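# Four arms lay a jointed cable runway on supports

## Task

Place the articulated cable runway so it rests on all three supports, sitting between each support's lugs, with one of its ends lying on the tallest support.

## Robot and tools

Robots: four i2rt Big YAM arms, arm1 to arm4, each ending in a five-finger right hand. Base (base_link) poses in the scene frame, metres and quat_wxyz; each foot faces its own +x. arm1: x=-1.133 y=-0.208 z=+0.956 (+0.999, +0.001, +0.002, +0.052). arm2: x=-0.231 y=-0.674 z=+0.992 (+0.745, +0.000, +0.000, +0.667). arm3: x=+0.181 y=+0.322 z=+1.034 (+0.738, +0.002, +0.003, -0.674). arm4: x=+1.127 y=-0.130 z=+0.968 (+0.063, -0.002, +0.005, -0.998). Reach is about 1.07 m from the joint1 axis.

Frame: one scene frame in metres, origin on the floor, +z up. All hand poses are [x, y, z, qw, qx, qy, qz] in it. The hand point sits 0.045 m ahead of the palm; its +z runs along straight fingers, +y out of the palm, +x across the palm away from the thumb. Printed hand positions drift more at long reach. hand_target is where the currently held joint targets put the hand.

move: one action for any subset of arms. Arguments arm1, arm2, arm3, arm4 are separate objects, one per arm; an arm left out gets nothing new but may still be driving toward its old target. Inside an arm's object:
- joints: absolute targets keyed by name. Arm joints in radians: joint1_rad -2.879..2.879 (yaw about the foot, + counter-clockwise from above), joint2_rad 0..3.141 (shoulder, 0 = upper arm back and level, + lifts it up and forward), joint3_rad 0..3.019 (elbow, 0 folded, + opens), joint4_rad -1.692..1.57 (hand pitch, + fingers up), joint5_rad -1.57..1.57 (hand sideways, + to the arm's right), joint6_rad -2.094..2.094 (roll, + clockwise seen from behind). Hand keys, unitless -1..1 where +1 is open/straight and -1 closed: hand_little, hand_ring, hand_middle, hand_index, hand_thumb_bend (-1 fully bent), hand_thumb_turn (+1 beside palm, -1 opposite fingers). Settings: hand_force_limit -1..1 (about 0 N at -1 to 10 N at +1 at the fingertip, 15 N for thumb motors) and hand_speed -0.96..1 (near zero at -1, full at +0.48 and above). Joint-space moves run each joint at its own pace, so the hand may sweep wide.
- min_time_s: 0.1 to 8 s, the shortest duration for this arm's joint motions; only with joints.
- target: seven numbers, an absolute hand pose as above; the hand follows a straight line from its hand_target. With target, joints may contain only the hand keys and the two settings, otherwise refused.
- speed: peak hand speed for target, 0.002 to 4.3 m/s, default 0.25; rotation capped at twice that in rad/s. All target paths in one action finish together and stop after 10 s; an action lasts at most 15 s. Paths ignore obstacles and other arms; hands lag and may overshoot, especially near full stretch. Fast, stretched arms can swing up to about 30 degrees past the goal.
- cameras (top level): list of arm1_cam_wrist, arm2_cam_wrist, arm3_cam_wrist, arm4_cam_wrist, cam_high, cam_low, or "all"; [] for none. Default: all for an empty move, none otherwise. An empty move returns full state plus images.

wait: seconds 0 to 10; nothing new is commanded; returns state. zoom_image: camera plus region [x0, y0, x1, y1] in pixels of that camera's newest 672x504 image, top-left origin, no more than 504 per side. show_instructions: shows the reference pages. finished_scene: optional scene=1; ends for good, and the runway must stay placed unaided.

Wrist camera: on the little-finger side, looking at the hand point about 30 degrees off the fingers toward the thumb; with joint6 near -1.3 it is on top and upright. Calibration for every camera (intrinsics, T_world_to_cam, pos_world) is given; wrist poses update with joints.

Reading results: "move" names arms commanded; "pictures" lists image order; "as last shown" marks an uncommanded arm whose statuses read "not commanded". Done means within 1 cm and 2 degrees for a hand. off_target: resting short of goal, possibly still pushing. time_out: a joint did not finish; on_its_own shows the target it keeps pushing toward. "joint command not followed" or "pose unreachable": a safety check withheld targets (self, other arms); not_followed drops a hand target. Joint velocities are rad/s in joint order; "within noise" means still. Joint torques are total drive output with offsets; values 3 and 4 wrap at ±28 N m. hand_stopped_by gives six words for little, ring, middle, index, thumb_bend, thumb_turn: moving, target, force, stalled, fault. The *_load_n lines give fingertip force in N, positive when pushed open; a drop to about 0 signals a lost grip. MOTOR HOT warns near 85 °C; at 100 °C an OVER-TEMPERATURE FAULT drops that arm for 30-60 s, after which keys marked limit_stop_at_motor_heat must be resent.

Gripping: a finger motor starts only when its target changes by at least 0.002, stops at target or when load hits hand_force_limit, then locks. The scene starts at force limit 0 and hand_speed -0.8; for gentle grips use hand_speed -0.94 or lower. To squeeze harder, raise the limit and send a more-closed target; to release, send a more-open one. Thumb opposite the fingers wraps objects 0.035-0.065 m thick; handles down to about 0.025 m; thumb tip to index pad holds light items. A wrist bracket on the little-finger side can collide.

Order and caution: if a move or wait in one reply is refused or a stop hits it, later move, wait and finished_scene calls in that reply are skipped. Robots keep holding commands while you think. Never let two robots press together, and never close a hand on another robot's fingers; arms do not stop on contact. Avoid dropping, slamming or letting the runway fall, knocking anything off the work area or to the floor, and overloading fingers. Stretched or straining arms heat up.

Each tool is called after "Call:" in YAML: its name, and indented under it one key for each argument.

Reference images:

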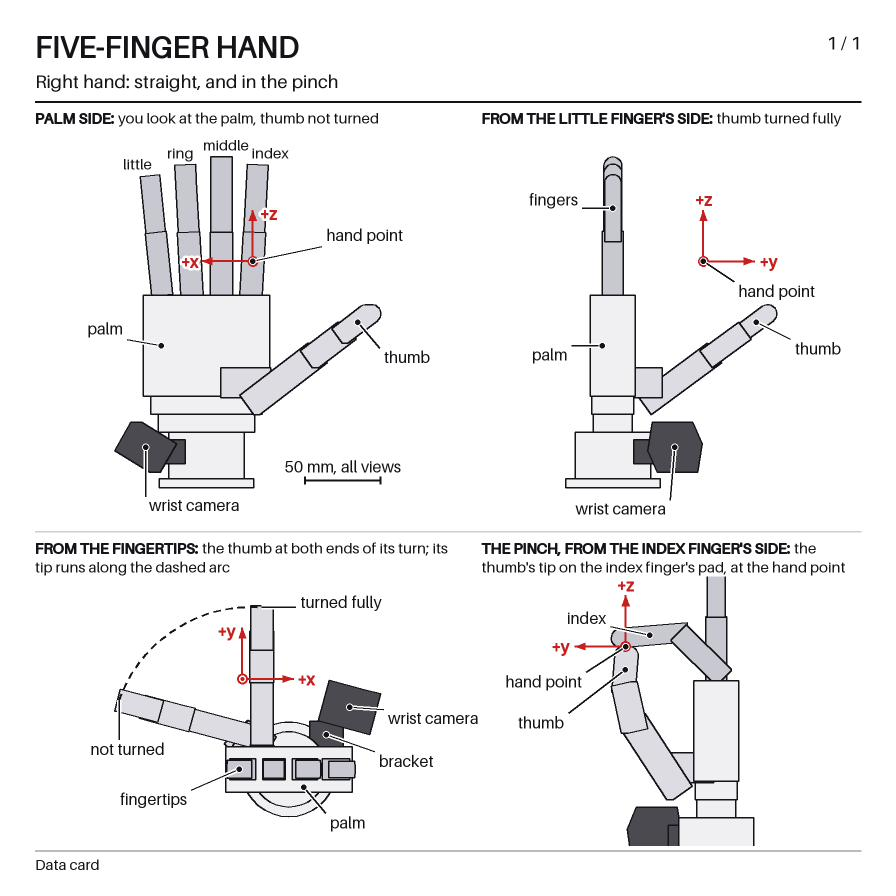

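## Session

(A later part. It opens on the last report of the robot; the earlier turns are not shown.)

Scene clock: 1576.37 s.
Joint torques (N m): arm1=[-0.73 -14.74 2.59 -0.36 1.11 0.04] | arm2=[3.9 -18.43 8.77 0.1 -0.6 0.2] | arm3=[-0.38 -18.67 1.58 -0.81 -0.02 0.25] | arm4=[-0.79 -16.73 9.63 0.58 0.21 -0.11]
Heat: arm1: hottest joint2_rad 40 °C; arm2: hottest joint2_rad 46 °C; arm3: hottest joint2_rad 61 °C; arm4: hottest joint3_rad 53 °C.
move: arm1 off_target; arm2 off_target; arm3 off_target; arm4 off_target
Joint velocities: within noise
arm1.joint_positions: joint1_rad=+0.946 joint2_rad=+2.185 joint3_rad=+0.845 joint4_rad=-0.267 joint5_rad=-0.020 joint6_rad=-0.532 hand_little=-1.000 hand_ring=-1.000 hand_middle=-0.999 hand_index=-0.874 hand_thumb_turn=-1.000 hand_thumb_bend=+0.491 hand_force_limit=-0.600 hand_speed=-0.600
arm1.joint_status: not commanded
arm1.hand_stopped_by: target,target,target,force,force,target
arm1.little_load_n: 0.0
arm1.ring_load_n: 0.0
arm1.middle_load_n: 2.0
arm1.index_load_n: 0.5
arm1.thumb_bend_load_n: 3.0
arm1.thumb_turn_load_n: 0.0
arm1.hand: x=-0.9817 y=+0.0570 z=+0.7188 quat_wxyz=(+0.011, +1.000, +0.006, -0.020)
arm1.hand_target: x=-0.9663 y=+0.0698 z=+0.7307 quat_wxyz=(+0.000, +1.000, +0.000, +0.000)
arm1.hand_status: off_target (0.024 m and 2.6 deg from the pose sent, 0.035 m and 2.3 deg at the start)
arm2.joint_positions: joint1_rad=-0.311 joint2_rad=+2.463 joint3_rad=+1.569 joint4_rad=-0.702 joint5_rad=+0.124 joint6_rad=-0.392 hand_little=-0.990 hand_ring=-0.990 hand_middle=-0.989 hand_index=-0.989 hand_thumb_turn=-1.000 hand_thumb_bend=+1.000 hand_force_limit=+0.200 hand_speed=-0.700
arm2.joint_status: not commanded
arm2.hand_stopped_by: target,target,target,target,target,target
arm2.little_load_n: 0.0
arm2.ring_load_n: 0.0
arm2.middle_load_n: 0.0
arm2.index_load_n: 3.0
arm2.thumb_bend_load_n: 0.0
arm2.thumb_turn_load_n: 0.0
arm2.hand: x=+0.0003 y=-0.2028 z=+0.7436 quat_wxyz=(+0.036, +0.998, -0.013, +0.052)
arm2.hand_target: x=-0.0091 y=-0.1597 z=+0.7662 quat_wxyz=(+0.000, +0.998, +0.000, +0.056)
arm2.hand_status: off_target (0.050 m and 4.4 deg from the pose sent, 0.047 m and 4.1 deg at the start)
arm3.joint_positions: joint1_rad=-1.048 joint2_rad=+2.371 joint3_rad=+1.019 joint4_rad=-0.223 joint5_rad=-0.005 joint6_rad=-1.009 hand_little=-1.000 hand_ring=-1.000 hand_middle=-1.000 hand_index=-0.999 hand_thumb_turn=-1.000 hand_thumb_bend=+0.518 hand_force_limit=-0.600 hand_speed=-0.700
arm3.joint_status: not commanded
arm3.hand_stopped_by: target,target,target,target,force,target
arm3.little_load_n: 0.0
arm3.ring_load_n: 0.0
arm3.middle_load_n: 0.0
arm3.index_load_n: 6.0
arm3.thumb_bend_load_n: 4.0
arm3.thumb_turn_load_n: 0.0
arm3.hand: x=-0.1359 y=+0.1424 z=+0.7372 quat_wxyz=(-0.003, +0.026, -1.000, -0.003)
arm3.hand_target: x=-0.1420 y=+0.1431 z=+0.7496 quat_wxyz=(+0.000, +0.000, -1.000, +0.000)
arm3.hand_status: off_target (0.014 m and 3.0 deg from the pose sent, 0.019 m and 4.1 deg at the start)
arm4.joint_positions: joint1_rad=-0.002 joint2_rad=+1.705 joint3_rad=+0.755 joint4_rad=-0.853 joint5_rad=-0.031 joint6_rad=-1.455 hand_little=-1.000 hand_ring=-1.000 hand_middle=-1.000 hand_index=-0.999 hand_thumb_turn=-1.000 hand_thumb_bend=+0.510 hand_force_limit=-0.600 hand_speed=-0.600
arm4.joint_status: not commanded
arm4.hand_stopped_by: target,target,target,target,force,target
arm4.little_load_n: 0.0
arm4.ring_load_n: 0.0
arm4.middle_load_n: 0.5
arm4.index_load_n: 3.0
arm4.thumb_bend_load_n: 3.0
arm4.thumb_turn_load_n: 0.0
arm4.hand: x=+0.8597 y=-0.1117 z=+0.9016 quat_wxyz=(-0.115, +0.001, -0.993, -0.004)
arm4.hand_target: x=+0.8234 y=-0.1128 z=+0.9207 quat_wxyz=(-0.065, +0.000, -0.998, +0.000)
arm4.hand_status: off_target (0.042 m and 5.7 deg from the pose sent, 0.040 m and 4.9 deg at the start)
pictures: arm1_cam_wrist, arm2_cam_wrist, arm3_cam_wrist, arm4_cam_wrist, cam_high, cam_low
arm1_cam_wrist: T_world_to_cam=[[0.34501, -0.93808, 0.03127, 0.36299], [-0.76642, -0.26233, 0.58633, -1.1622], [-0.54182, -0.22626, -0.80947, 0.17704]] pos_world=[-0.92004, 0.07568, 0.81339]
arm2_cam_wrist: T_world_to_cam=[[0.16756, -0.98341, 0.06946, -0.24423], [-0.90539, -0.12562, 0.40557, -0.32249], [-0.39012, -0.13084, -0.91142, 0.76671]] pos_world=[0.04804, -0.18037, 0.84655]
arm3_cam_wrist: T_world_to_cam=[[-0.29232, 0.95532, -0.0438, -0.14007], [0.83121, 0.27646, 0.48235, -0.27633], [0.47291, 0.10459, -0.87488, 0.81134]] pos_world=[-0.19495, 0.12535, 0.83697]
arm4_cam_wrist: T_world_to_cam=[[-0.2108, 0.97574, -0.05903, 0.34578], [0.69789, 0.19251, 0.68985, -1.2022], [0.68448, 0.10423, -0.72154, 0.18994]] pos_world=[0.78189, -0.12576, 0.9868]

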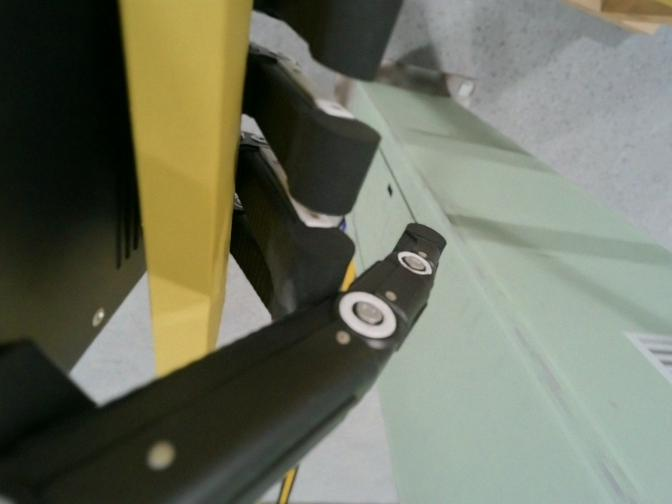

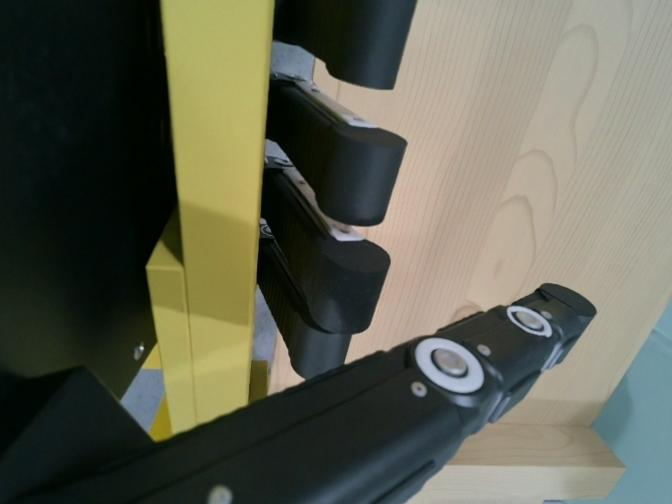

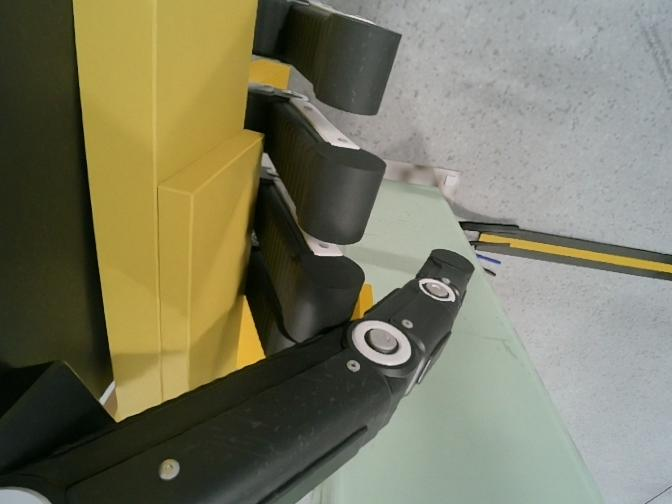

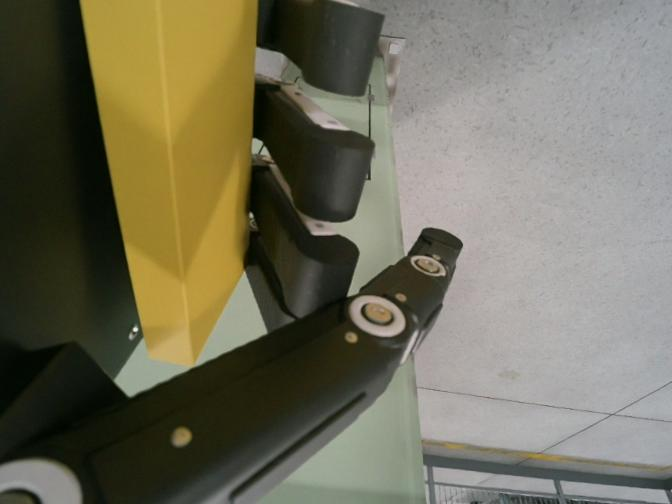

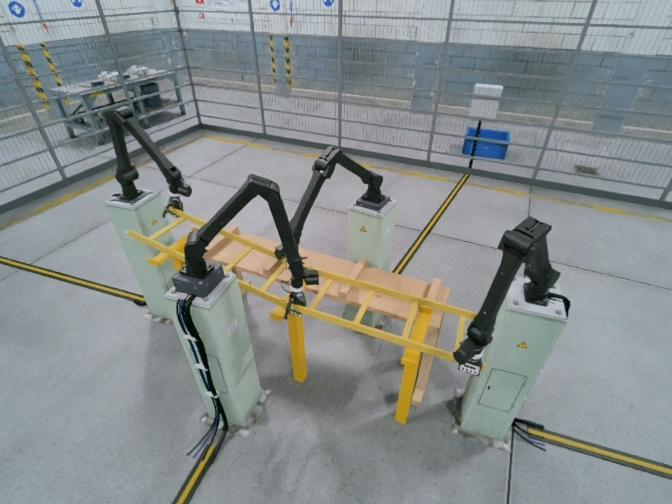

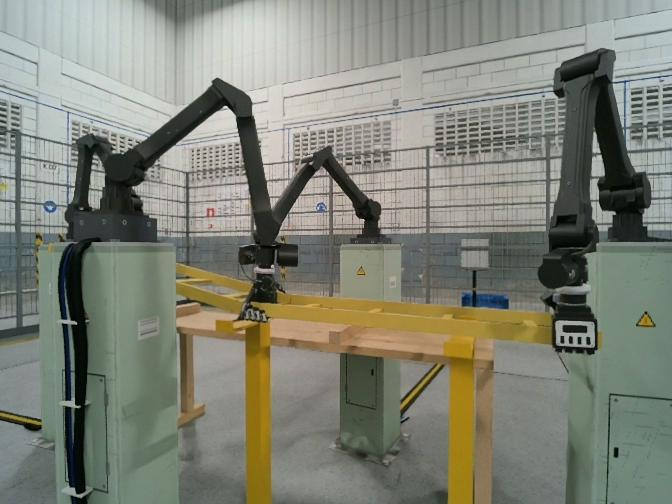

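Call:
move:
  arm1: {"target":[-0.966,0.070,0.760,0,1,0,0],"speed":0.04}
  arm2: {"target":[-0.008,-0.158,0.808,0,0.9984,0,0.0567],"speed":0.04}
  arm3: {"target":[-0.142,0.143,0.788,0,0,1,0],"speed":0.04}
  arm4: {"target":[0.822,-0.113,0.945,0.065,0,0.9979,0],"speed":0.04}

Call:
move:
  arm1: {"target":[-0.966,0.095,0.760,0,1,0,0],"speed":0.03}
  arm2: {"target":[-0.008,-0.143,0.808,0,0.9984,0,0.0567],"speed":0.03}
  arm3: {"target":[-0.142,0.157,0.788,0,0,1,0],"speed":0.03}
  arm4: {"target":[0.822,-0.093,0.945,0.065,0,0.9979,0],"speed":0.03}
  cameras: ["cam_high","cam_low","arm3_cam_wrist","arm2_cam_wrist"]

Call:
zoom_image:
  camera: "cam_high"
  region: [395, 290, 455, 330]

Call:
zoom_image:
  camera: "cam_low"
  region: [440, 290, 500, 350]

Call:
zoom_image:
  camera: "cam_high"
  region: [390, 335, 450, 375]

Call:
zoom_image:
  camera: "arm3_cam_wrist"
  region: [220, 180, 420, 380]

Call:
zoom_image:
  camera: "cam_high"
  region: [140, 210, 210, 270]

Scene clock: 1661.00 s.
Joint torques (N m): arm1=[-0.85 -18.2 1.78 -1.09 1.01 0.04] | arm2=[3.9 -24 6.75 -1.85 -0.6 0.14] | arm3=[-0.38 -23.3 0.61 -1.81 -0.03 0.47] | arm4=[-1.85 -19.02 11.34 -1.25 0.34 -0.11]
Heat: arm1: hottest joint2_rad 41 °C; arm2: hottest joint2_rad 45 °C; arm3: hottest joint2_rad 55 °C; arm4: hottest joint3_rad 49 °C.
move: arm1 off_target; arm2 off_target; arm3 off_target; arm4 off_target
Joint velocities: within noise
arm1.joint_positions: joint1_rad=+0.946 joint2_rad=+2.150 joint3_rad=+0.838 joint4_rad=-0.307 joint5_rad=-0.017 joint6_rad=-0.532 hand_little=-1.000 hand_ring=-1.000 hand_middle=-0.999 hand_index=-0.874 hand_thumb_turn=-1.000 hand_thumb_bend=+0.491 hand_force_limit=-0.600 hand_speed=-0.600
arm1.joint_status: not commanded
arm1.hand_stopped_by: target,target,target,force,force,target
arm1.little_load_n: 0.0
arm1.ring_load_n: 0.0
arm1.middle_load_n: 2.0
arm1.index_load_n: 1.5
arm1.thumb_bend_load_n: 3.0
arm1.thumb_turn_load_n: 0.0
arm1.hand: x=-0.9821 y=+0.0553 z=+0.7320 quat_wxyz=(+0.016, +1.000, +0.006, -0.021)
arm1.hand_target: x=-0.9668 y=+0.0692 z=+0.7577 quat_wxyz=(+0.000, +1.000, +0.000, +0.000)
arm1.hand_status: off_target (0.036 m and 3.1 deg from the pose sent, 0.046 m and 2.6 deg at the start)
arm2.joint_positions: joint1_rad=-0.311 joint2_rad=+2.461 joint3_rad=+1.574 joint4_rad=-0.707 joint5_rad=+0.124 joint6_rad=-0.387 hand_little=-0.990 hand_ring=-0.990 hand_middle=-0.989 hand_index=-0.989 hand_thumb_turn=-1.000 hand_thumb_bend=+1.000 hand_force_limit=+0.200 hand_speed=-0.700
arm2.joint_status: not commanded
arm2.hand_stopped_by: target,target,target,target,target,target
arm2.little_load_n: 0.0
arm2.ring_load_n: 0.0
arm2.middle_load_n: 0.0
arm2.index_load_n: 5.0
arm2.thumb_bend_load_n: 0.0
arm2.thumb_turn_load_n: 0.0
arm2.hand: x=+0.0010 y=-0.2004 z=+0.7457 quat_wxyz=(+0.035, +0.998, -0.016, +0.052)
arm2.hand_target: x=-0.0087 y=-0.1605 z=+0.8045 quat_wxyz=(+0.000, +0.998, +0.000, +0.056)
arm2.hand_status: off_target (0.076 m and 4.4 deg from the pose sent, 0.079 m and 4.4 deg at the start)
arm3.joint_positions: joint1_rad=-1.048 joint2_rad=+2.325 joint3_rad=+1.000 joint4_rad=-0.257 joint5_rad=-0.005 joint6_rad=-1.034 hand_little=-1.000 hand_ring=-1.000 hand_middle=-1.000 hand_index=-0.999 hand_thumb_turn=-1.000 hand_thumb_bend=+0.518 hand_force_limit=-0.600 hand_speed=-0.700
arm3.joint_status: not commanded
arm3.hand_stopped_by: target,target,target,target,force,target
arm3.little_load_n: 0.0
arm3.ring_load_n: 0.0
arm3.middle_load_n: 0.0
arm3.index_load_n: 5.5
arm3.thumb_bend_load_n: 4.0
arm3.thumb_turn_load_n: 0.0
arm3.hand: x=-0.1359 y=+0.1441 z=+0.7547 quat_wxyz=(-0.006, +0.038, -0.999, -0.005)
arm3.hand_target: x=-0.1416 y=+0.1434 z=+0.7850 quat_wxyz=(+0.000, +0.001, -1.000, +0.000)
arm3.hand_status: off_target (0.034 m and 4.5 deg from the pose sent, 0.051 m and 3.0 deg at the start)
arm4.joint_positions: joint1_rad=-0.002 joint2_rad=+1.676 joint3_rad=+0.755 joint4_rad=-0.881 joint5_rad=-0.034 joint6_rad=-1.461 hand_little=-1.000 hand_ring=-1.000 hand_middle=-1.000 hand_index=-1.000 hand_thumb_turn=-1.000 hand_thumb_bend=+0.510 hand_force_limit=-0.600 hand_speed=-0.600
arm4.joint_status: not commanded
arm4.hand_stopped_by: target,target,target,target,force,target
arm4.little_load_n: 0.5
arm4.ring_load_n: 0.5
arm4.middle_load_n: 0.5
arm4.index_load_n: 1.0
arm4.thumb_bend_load_n: 3.5
arm4.thumb_turn_load_n: 0.0
arm4.hand: x=+0.8610 y=-0.1120 z=+0.9111 quat_wxyz=(-0.114, +0.005, -0.993, -0.002)
arm4.hand_target: x=+0.8244 y=-0.1126 z=+0.9435 quat_wxyz=(-0.065, +0.000, -0.998, +0.000)
arm4.hand_status: off_target (0.052 m and 5.7 deg from the pose sent, 0.057 m and 5.7 deg at the start)
pictures: none

Scene clock: 1662.37 s.
Joint torques (N m): arm1=[-0.44 -16.97 4.23 -1.18 0.97 0.09] | arm2=[3.96 -22.42 8.73 -2.26 -0.56 0.11] | arm3=[-0.44 -22.36 0.31 -1.32 -0.16 0.4] | arm4=[-2.49 -18.02 11.07 -1.06 0.67 -0.06]
Heat: arm1: hottest joint2_rad 41 °C; arm2: hottest joint2_rad 46 °C; arm3: hottest joint2_rad 55 °C; arm4: hottest joint3_rad 49 °C.
move: arm1 off_target; arm2 off_target; arm3 off_target; arm4 off_target
Joint velocities: within noise
arm1.joint_positions: joint1_rad=+0.971 joint2_rad=+2.150 joint3_rad=+0.877 joint4_rad=-0.351 joint5_rad=-0.016 joint6_rad=-0.507 hand_little=-1.000 hand_ring=-1.000 hand_middle=-0.999 hand_index=-0.874 hand_thumb_turn=-1.000 hand_thumb_bend=+0.491 hand_force_limit=-0.600 hand_speed=-0.600
arm1.joint_status: not commanded
arm1.hand_stopped_by: target,target,target,force,force,target
arm1.little_load_n: 0.0
arm1.ring_load_n: 0.0
arm1.middle_load_n: 2.0
arm1.index_load_n: 1.0
arm1.thumb_bend_load_n: 3.0
arm1.thumb_turn_load_n: 0.0
arm1.hand: x=-0.9839 y=+0.0710 z=+0.7365 quat_wxyz=(+0.019, +1.000, +0.006, -0.022)
arm1.hand_target: x=-0.9667 y=+0.0942 z=+0.7590 quat_wxyz=(+0.000, +1.000, +0.000, +0.000)
arm1.hand_status: off_target (0.038 m and 3.3 deg from the pose sent, 0.051 m and 3.1 deg at the start)
arm2.joint_positions: joint1_rad=-0.299 joint2_rad=+2.461 joint3_rad=+1.611 joint4_rad=-0.736 joint5_rad=+0.123 joint6_rad=-0.376 hand_little=-0.990 hand_ring=-0.990 hand_middle=-0.989 hand_index=-0.989 hand_thumb_turn=-1.000 hand_thumb_bend=+1.000 hand_force_limit=+0.200 hand_speed=-0.700
arm2.joint_status: not commanded
arm2.hand_stopped_by: target,target,target,target,target,target
arm2.little_load_n: 0.0
arm2.ring_load_n: 0.0
arm2.middle_load_n: 0.0
arm2.index_load_n: 5.0
arm2.thumb_bend_load_n: 0.0
arm2.thumb_turn_load_n: 0.0
arm2.hand: x=-0.0002 y=-0.1858 z=+0.7541 quat_wxyz=(+0.031, +0.998, -0.016, +0.054)
arm2.hand_target: x=-0.0088 y=-0.1455 z=+0.8062 quat_wxyz=(-0.001, +0.998, +0.000, +0.056)
arm2.hand_status: off_target (0.069 m and 4.0 deg from the pose sent, 0.085 m and 4.4 deg at the start)
arm3.joint_positions: joint1_rad=-1.078 joint2_rad=+2.313 joint3_rad=+0.980 joint4_rad=-0.257 joint5_rad=-0.002 joint6_rad=-1.054 hand_little=-1.000 hand_ring=-1.000 hand_middle=-1.000 hand_index=-0.999 hand_thumb_turn=-1.000 hand_thumb_bend=+0.518 hand_force_limit=-0.600 hand_speed=-0.700
arm3.joint_status: not commanded
arm3.hand_stopped_by: target,target,target,target,force,target
arm3.little_load_n: 0.0
arm3.ring_load_n: 0.0
arm3.middle_load_n: 0.0
arm3.index_load_n: 7.0
arm3.thumb_bend_load_n: 3.5
arm3.thumb_turn_load_n: 0.0
arm3.hand: x=-0.1363 y=+0.1590 z=+0.7584 quat_wxyz=(-0.009, +0.033, -0.999, -0.008)
arm3.hand_target: x=-0.1417 y=+0.1574 z=+0.7854 quat_wxyz=(+0.000, +0.001, -1.000, +0.000)
arm3.hand_status: off_target (0.030 m and 4.0 deg from the pose sent, 0.036 m and 4.5 deg at the start)
arm4.joint_positions: joint1_rad=-0.049 joint2_rad=+1.669 joint3_rad=+0.755 joint4_rad=-0.889 joint5_rad=-0.032 joint6_rad=-1.509 hand_little=-1.000 hand_ring=-1.000 hand_middle=-1.000 hand_index=-1.000 hand_thumb_turn=-1.000 hand_thumb_bend=+0.510 hand_force_limit=-0.600 hand_speed=-0.600
arm4.joint_status: not commanded
arm4.hand_stopped_by: target,target,target,target,force,target
arm4.little_load_n: 0.5
arm4.ring_load_n: 0.5
arm4.middle_load_n: 0.0
arm4.index_load_n: 1.5
arm4.thumb_bend_load_n: 3.5
arm4.thumb_turn_load_n: 0.0
arm4.hand: x=+0.8600 y=-0.0976 z=+0.9131 quat_wxyz=(-0.114, +0.005, -0.993, +0.003)
arm4.hand_target: x=+0.8243 y=-0.0928 z=+0.9439 quat_wxyz=(-0.065, +0.000, -0.998, -0.001)
arm4.hand_status: off_target (0.050 m and 5.7 deg from the pose sent, 0.055 m and 5.7 deg at the start)
pictures: arm2_cam_wrist, arm3_cam_wrist, cam_high, cam_low
arm2_cam_wrist: T_world_to_cam=[[0.1629, -0.98486, 0.05931, -0.2208], [-0.90772, -0.12604, 0.4002, -0.32112], [-0.38667, -0.11903, -0.91451, 0.78277]] pos_world=[0.04715, -0.16476, 0.85745]
arm3_cam_wrist: T_world_to_cam=[[-0.30675, 0.95106, -0.03731, -0.16129], [0.8217, 0.2844, 0.49388, -0.30202], [0.48032, 0.12084, -0.86873, 0.82205]] pos_world=[-0.19615, 0.13996, 0.85728]

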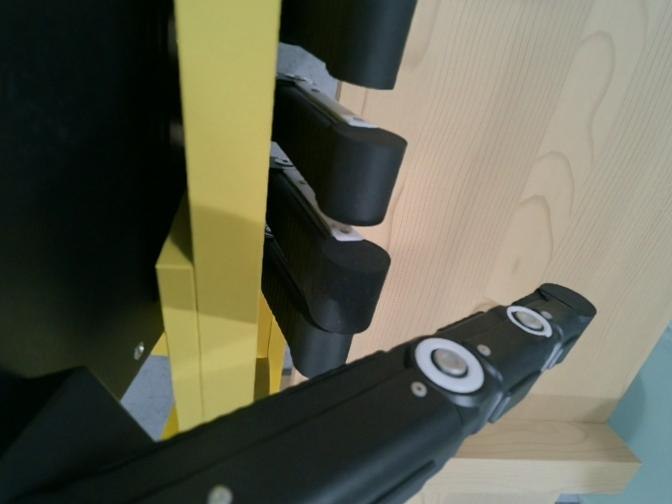

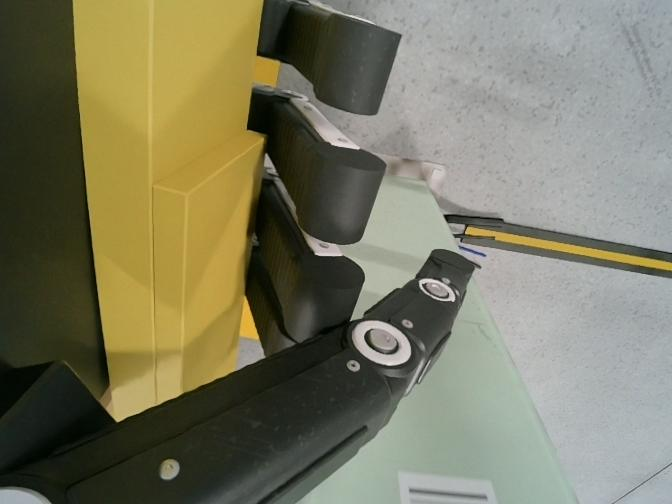

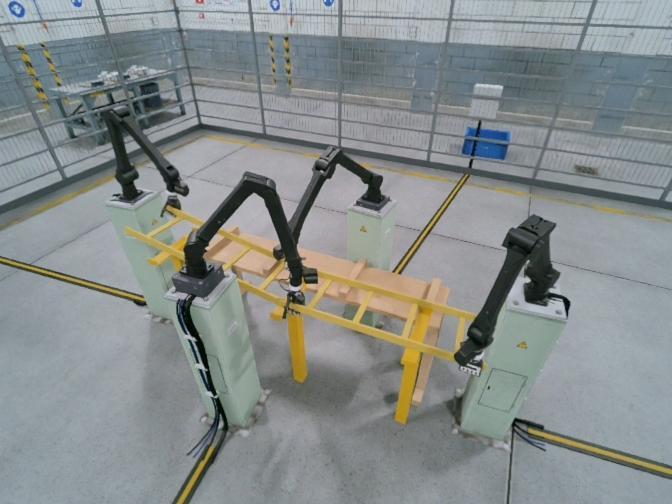

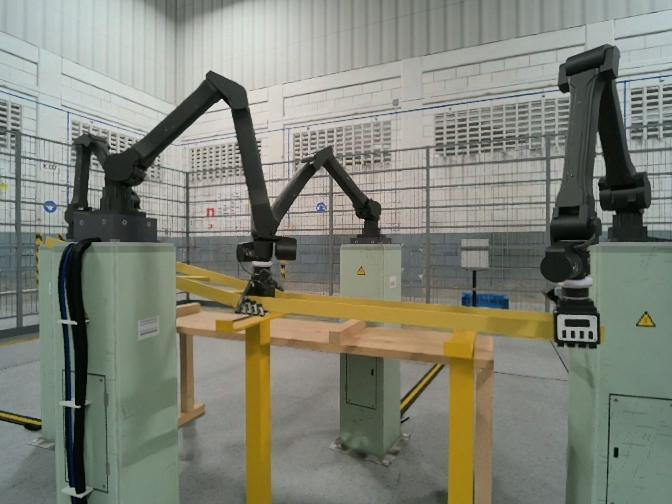

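Scaled by 8.400 from the camera's image (finer frame: 960x720).

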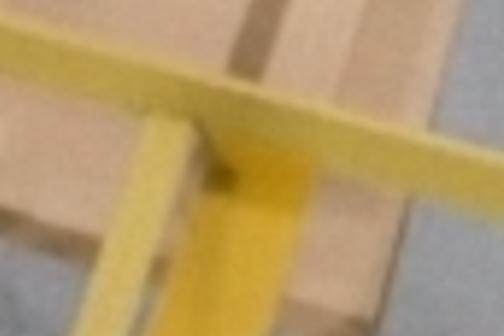

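Scaled by 8.400 from the camera's image (finer frame: 960x720).

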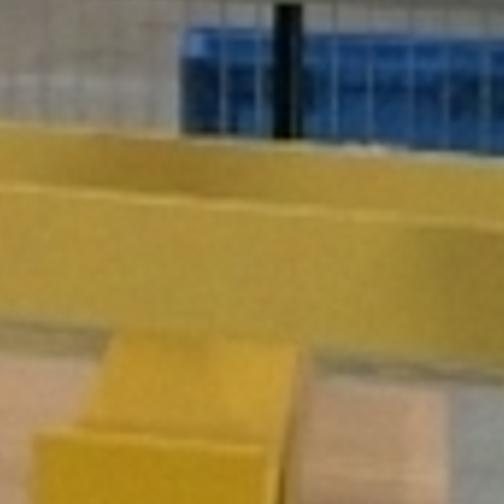

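Scaled by 8.400 from the camera's image (finer frame: 960x720).

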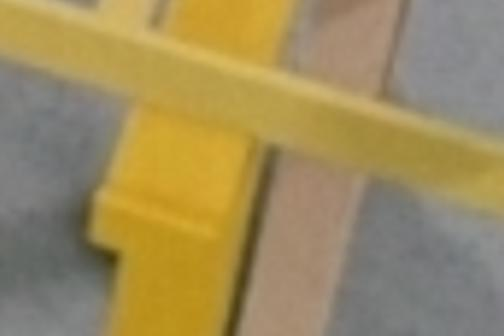

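Scaled by 2.520 from the camera's image (finer frame: 960x720).

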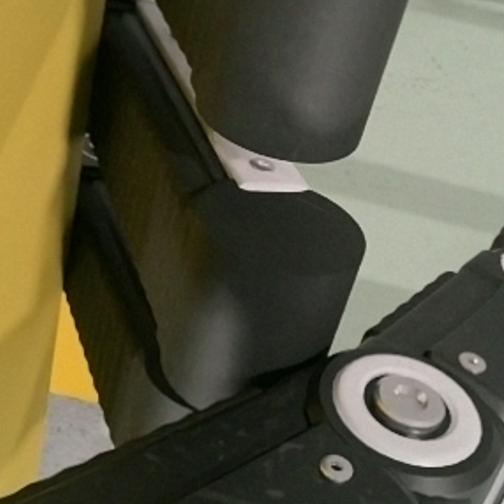

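Scaled by 7.200 from the camera's image (finer frame: 960x720).

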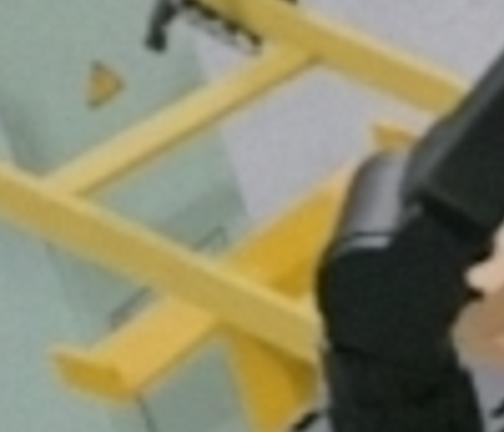

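Call:
zoom_image:
  camera: "cam_low"
  region: [172, 255, 262, 330]

Call:
zoom_image:
  camera: "cam_high"
  region: [225, 225, 315, 300]

Call:
zoom_image:
  camera: "cam_high"
  region: [270, 250, 380, 340]

Call:
zoom_image:
  camera: "cam_low"
  region: [260, 280, 380, 340]

Scaled by 5.600 from the camera's image (finer frame: 960x720).

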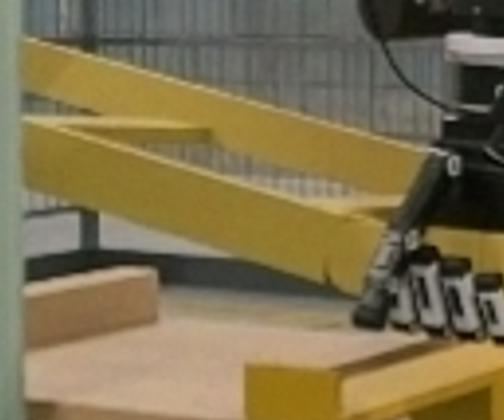

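Scaled by 5.600 from the camera's image (finer frame: 960x720).

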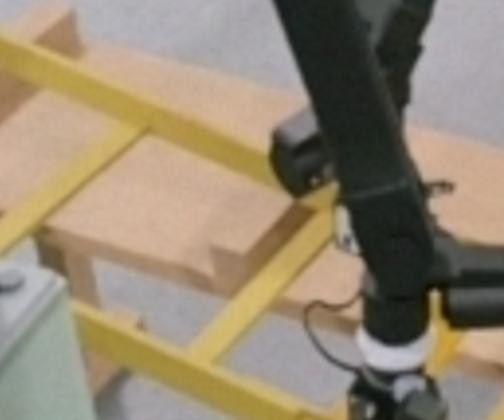

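Scaled by 4.582 from the camera's image (finer frame: 960x720).

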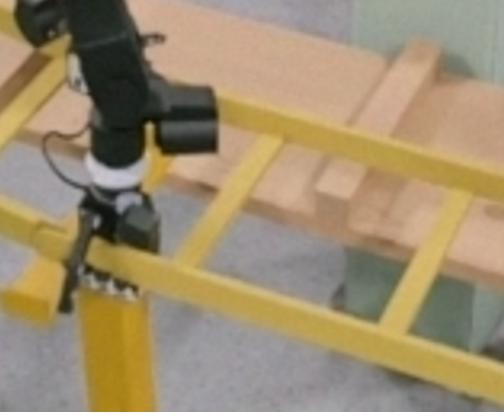

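Scaled by 4.200 from the camera's image (finer frame: 960x720).

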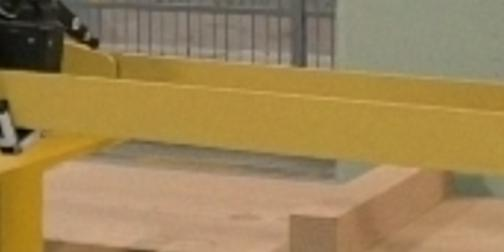

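Call:
zoom_image:
  camera: "cam_high"
  region: [175, 205, 225, 245]

Call:
zoom_image:
  camera: "cam_high"
  region: [125, 225, 190, 275]

Scaled by 10.080 from the camera's image (finer frame: 960x720).

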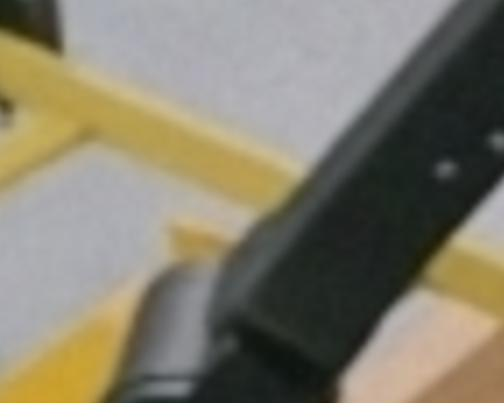

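Scaled by 7.754 from the camera's image (finer frame: 960x720).

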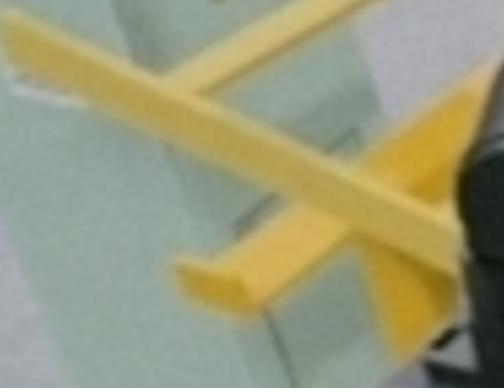

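Call:
zoom_image:
  camera: "arm2_cam_wrist"
  region: [130, 260, 330, 440]

Scaled by 2.520 from the camera's image (finer frame: 960x720).

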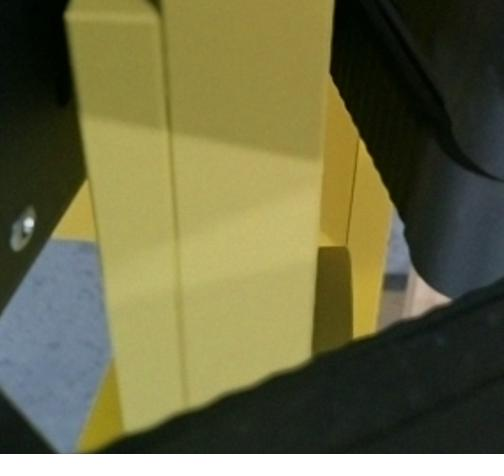

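Call:
move:
  arm1: {"target":[-0.966,0.125,0.760,0,1,0,0],"speed":0.03}
  arm2: {"target":[-0.008,-0.133,0.825,0,0.9984,0,0.0567],"speed":0.03}
  arm3: {"target":[-0.142,0.166,0.784,0,0,1,0],"speed":0.03}
  arm4: {"target":[0.822,-0.079,0.957,0.065,0,0.9979,0],"speed":0.03}
  cameras: ["cam_high","cam_low","arm3_cam_wrist","arm2_cam_wrist"]

Call:
zoom_image:
  camera: "arm2_cam_wrist"
  region: [130, 260, 330, 440]

Call:
zoom_image:
  camera: "cam_high"
  region: [395, 285, 455, 325]

Call:
zoom_image:
  camera: "cam_high"
  region: [390, 335, 450, 375]

Call:
zoom_image:
  camera: "cam_low"
  region: [440, 290, 500, 350]

Scene clock: 1713.53 s.
Joint torques (N m): arm1=[0.62 -17.26 7.1 -0.68 0.19 0.26] | arm2=[3.96 -23.82 9.4 -2.37 -0.52 0.12] | arm3=[-0.67 -21.83 0.28 -0.96 -0.16 0.35] | arm4=[-2.14 -17.79 12.04 -1.36 0.78 0.03]
Heat: arm1: hottest joint2_rad 40 °C; arm2: hottest joint2_rad 55 °C; arm3: hottest joint2_rad 60 °C; arm4: hottest joint3_rad 51 °C.
move: arm1 off_target; arm2 off_target; arm3 off_target; arm4 off_target
Joint velocities: within noise
arm1.joint_positions: joint1_rad=+0.985 joint2_rad=+2.174 joint3_rad=+0.921 joint4_rad=-0.419 joint5_rad=+0.000 joint6_rad=-0.491 hand_little=-1.000 hand_ring=-1.000 hand_middle=-0.999 hand_index=-0.874 hand_thumb_turn=-1.000 hand_thumb_bend=+0.491 hand_force_limit=-0.600 hand_speed=-0.600
arm1.joint_status: not commanded
arm1.hand_stopped_by: target,target,target,force,force,target
arm1.little_load_n: 0.5
arm1.ring_load_n: 0.0
arm1.middle_load_n: 2.0
arm1.index_load_n: 2.0
arm1.thumb_bend_load_n: 3.0
arm1.thumb_turn_load_n: 0.0
arm1.hand: x=-0.9855 y=+0.0731 z=+0.7366 quat_wxyz=(+0.044, +0.999, +0.005, -0.025)
arm1.hand_target: x=-0.9671 y=+0.1230 z=+0.7609 quat_wxyz=(-0.001, +1.000, +0.000, -0.001)
arm1.hand_status: off_target (0.060 m and 5.9 deg from the pose sent, 0.062 m and 3.3 deg at the start)
arm2.joint_positions: joint1_rad=-0.296 joint2_rad=+2.461 joint3_rad=+1.637 joint4_rad=-0.776 joint5_rad=+0.123 joint6_rad=-0.375 hand_little=-0.990 hand_ring=-0.990 hand_middle=-0.989 hand_index=-0.989 hand_thumb_turn=-1.000 hand_thumb_bend=+1.000 hand_force_limit=+0.200 hand_speed=-0.700
arm2.joint_status: not commanded
arm2.hand_stopped_by: target,target,target,target,target,target
arm2.little_load_n: 0.0
arm2.ring_load_n: 0.0
arm2.middle_load_n: 0.0
arm2.index_load_n: 6.0
arm2.thumb_bend_load_n: 0.0
arm2.thumb_turn_load_n: 0.0
arm2.hand: x=-0.0006 y=-0.1813 z=+0.7618 quat_wxyz=(+0.037, +0.998, -0.014, +0.052)
arm2.hand_target: x=-0.0091 y=-0.1362 z=+0.8227 quat_wxyz=(-0.001, +0.998, +0.000, +0.056)
arm2.hand_status: off_target (0.080 m and 4.5 deg from the pose sent, 0.089 m and 4.0 deg at the start)
arm3.joint_positions: joint1_rad=-1.092 joint2_rad=+2.313 joint3_rad=+0.970 joint4_rad=-0.248 joint5_rad=-0.002 joint6_rad=-1.065 hand_little=-1.000 hand_ring=-1.000 hand_middle=-1.000 hand_index=-0.999 hand_thumb_turn=-1.000 hand_thumb_bend=+0.518 hand_force_limit=-0.600 hand_speed=-0.700
arm3.joint_status: not commanded
arm3.hand_stopped_by: target,target,target,target,force,target
arm3.little_load_n: 0.0
arm3.ring_load_n: 0.0
arm3.middle_load_n: 0.0
arm3.index_load_n: 6.5
arm3.thumb_bend_load_n: 4.0
arm3.thumb_turn_load_n: 0.0
arm3.hand: x=-0.1361 y=+0.1657 z=+0.7576 quat_wxyz=(-0.009, +0.032, -0.999, -0.008)
arm3.hand_target: x=-0.1417 y=+0.1663 z=+0.7818 quat_wxyz=(+0.000, +0.001, -1.000, +0.000)
arm3.hand_status: off_target (0.027 m and 3.9 deg from the pose sent, 0.027 m and 4.1 deg at the start)
arm4.joint_positions: joint1_rad=-0.086 joint2_rad=+1.643 joint3_rad=+0.755 joint4_rad=-0.912 joint5_rad=-0.031 joint6_rad=-1.553 hand_little=-1.000 hand_ring=-1.000 hand_middle=-1.000 hand_index=-1.000 hand_thumb_turn=-1.000 hand_thumb_bend=+0.510 hand_force_limit=-0.600 hand_speed=-0.600
arm4.joint_status: not commanded
arm4.hand_stopped_by: target,target,target,target,force,target
arm4.little_load_n: 0.5
arm4.ring_load_n: 1.0
arm4.middle_load_n: 0.0
arm4.index_load_n: 1.0
arm4.thumb_bend_load_n: 3.5
arm4.thumb_turn_load_n: 0.0
arm4.hand: x=+0.8599 y=-0.0862 z=+0.9211 quat_wxyz=(-0.113, +0.009, -0.994, +0.006)
arm4.hand_target: x=+0.8246 y=-0.0790 z=+0.9553 quat_wxyz=(-0.065, -0.001, -0.998, +0.000)
arm4.hand_status: off_target (0.053 m and 5.6 deg from the pose sent, 0.061 m and 5.7 deg at the start)
pictures: arm2_cam_wrist, arm3_cam_wrist, cam_high, cam_low
arm2_cam_wrist: T_world_to_cam=[[0.16591, -0.98363, 0.07038, -0.22496], [-0.90528, -0.12362, 0.40644, -0.3283], [-0.39109, -0.13115, -0.91096, 0.78531]] pos_world=[0.04724, -0.15887, 0.86465]
arm3_cam_wrist: T_world_to_cam=[[-0.30384, 0.952, -0.03726, -0.16746], [0.8222, 0.28177, 0.49455, -0.30376], [0.48131, 0.11963, -0.86835, 0.82052]] pos_world=[-0.19605, 0.14686, 0.85648]

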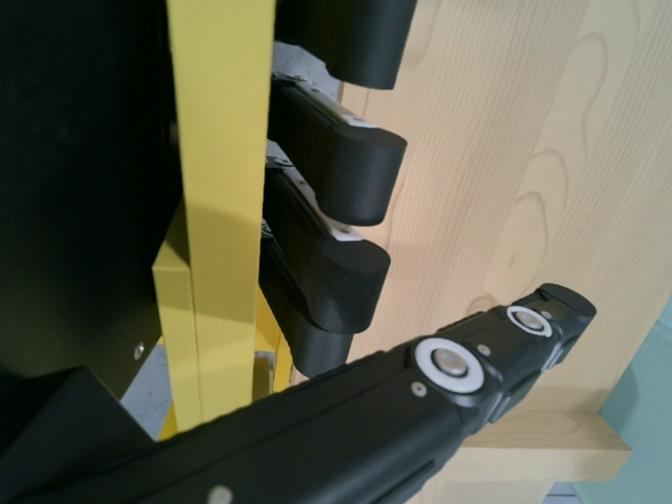

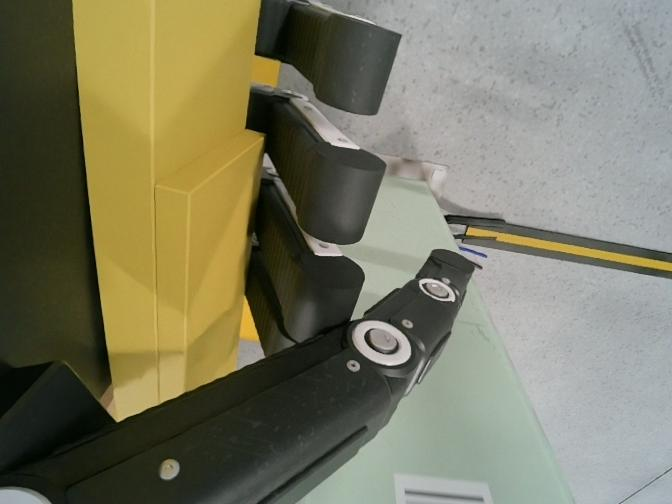

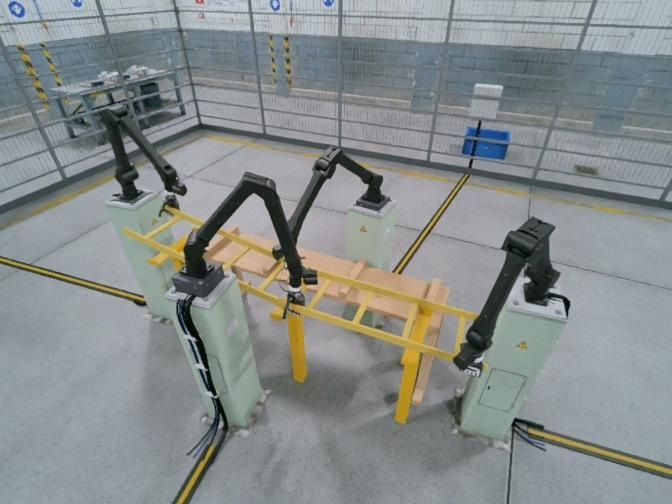

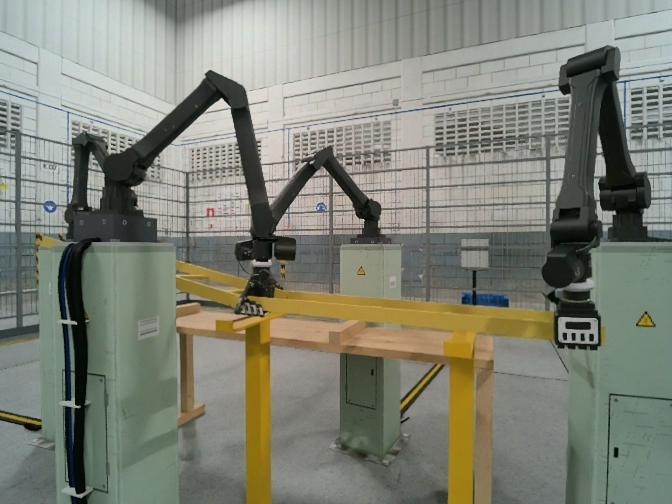

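Scaled by 2.520 from the camera's image (finer frame: 960x720).

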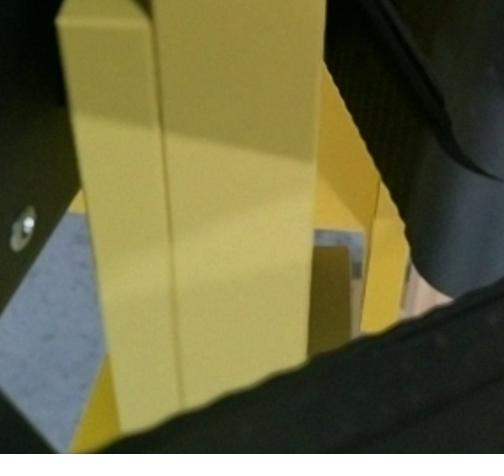

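Scaled by 8.400 from the camera's image (finer frame: 960x720).

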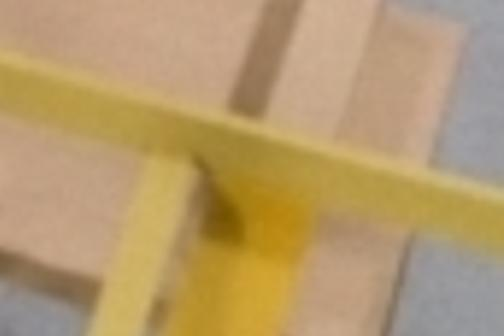

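Scaled by 8.400 from the camera's image (finer frame: 960x720).

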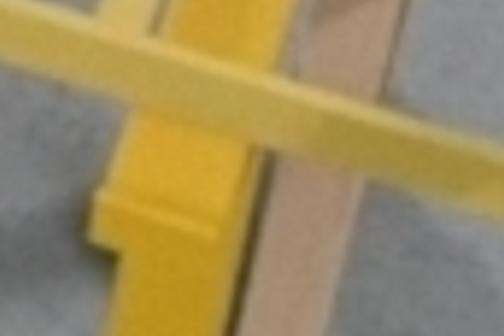

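Scaled by 8.400 from the camera's image (finer frame: 960x720).

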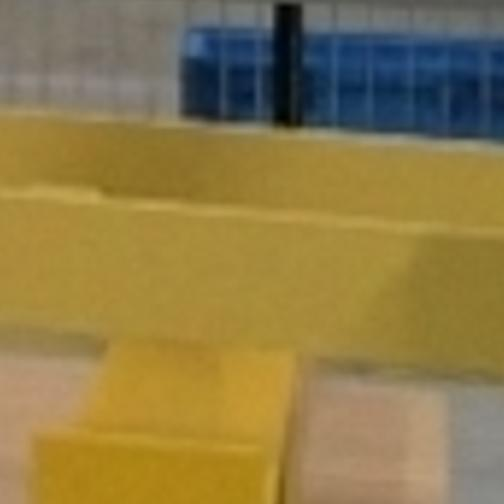

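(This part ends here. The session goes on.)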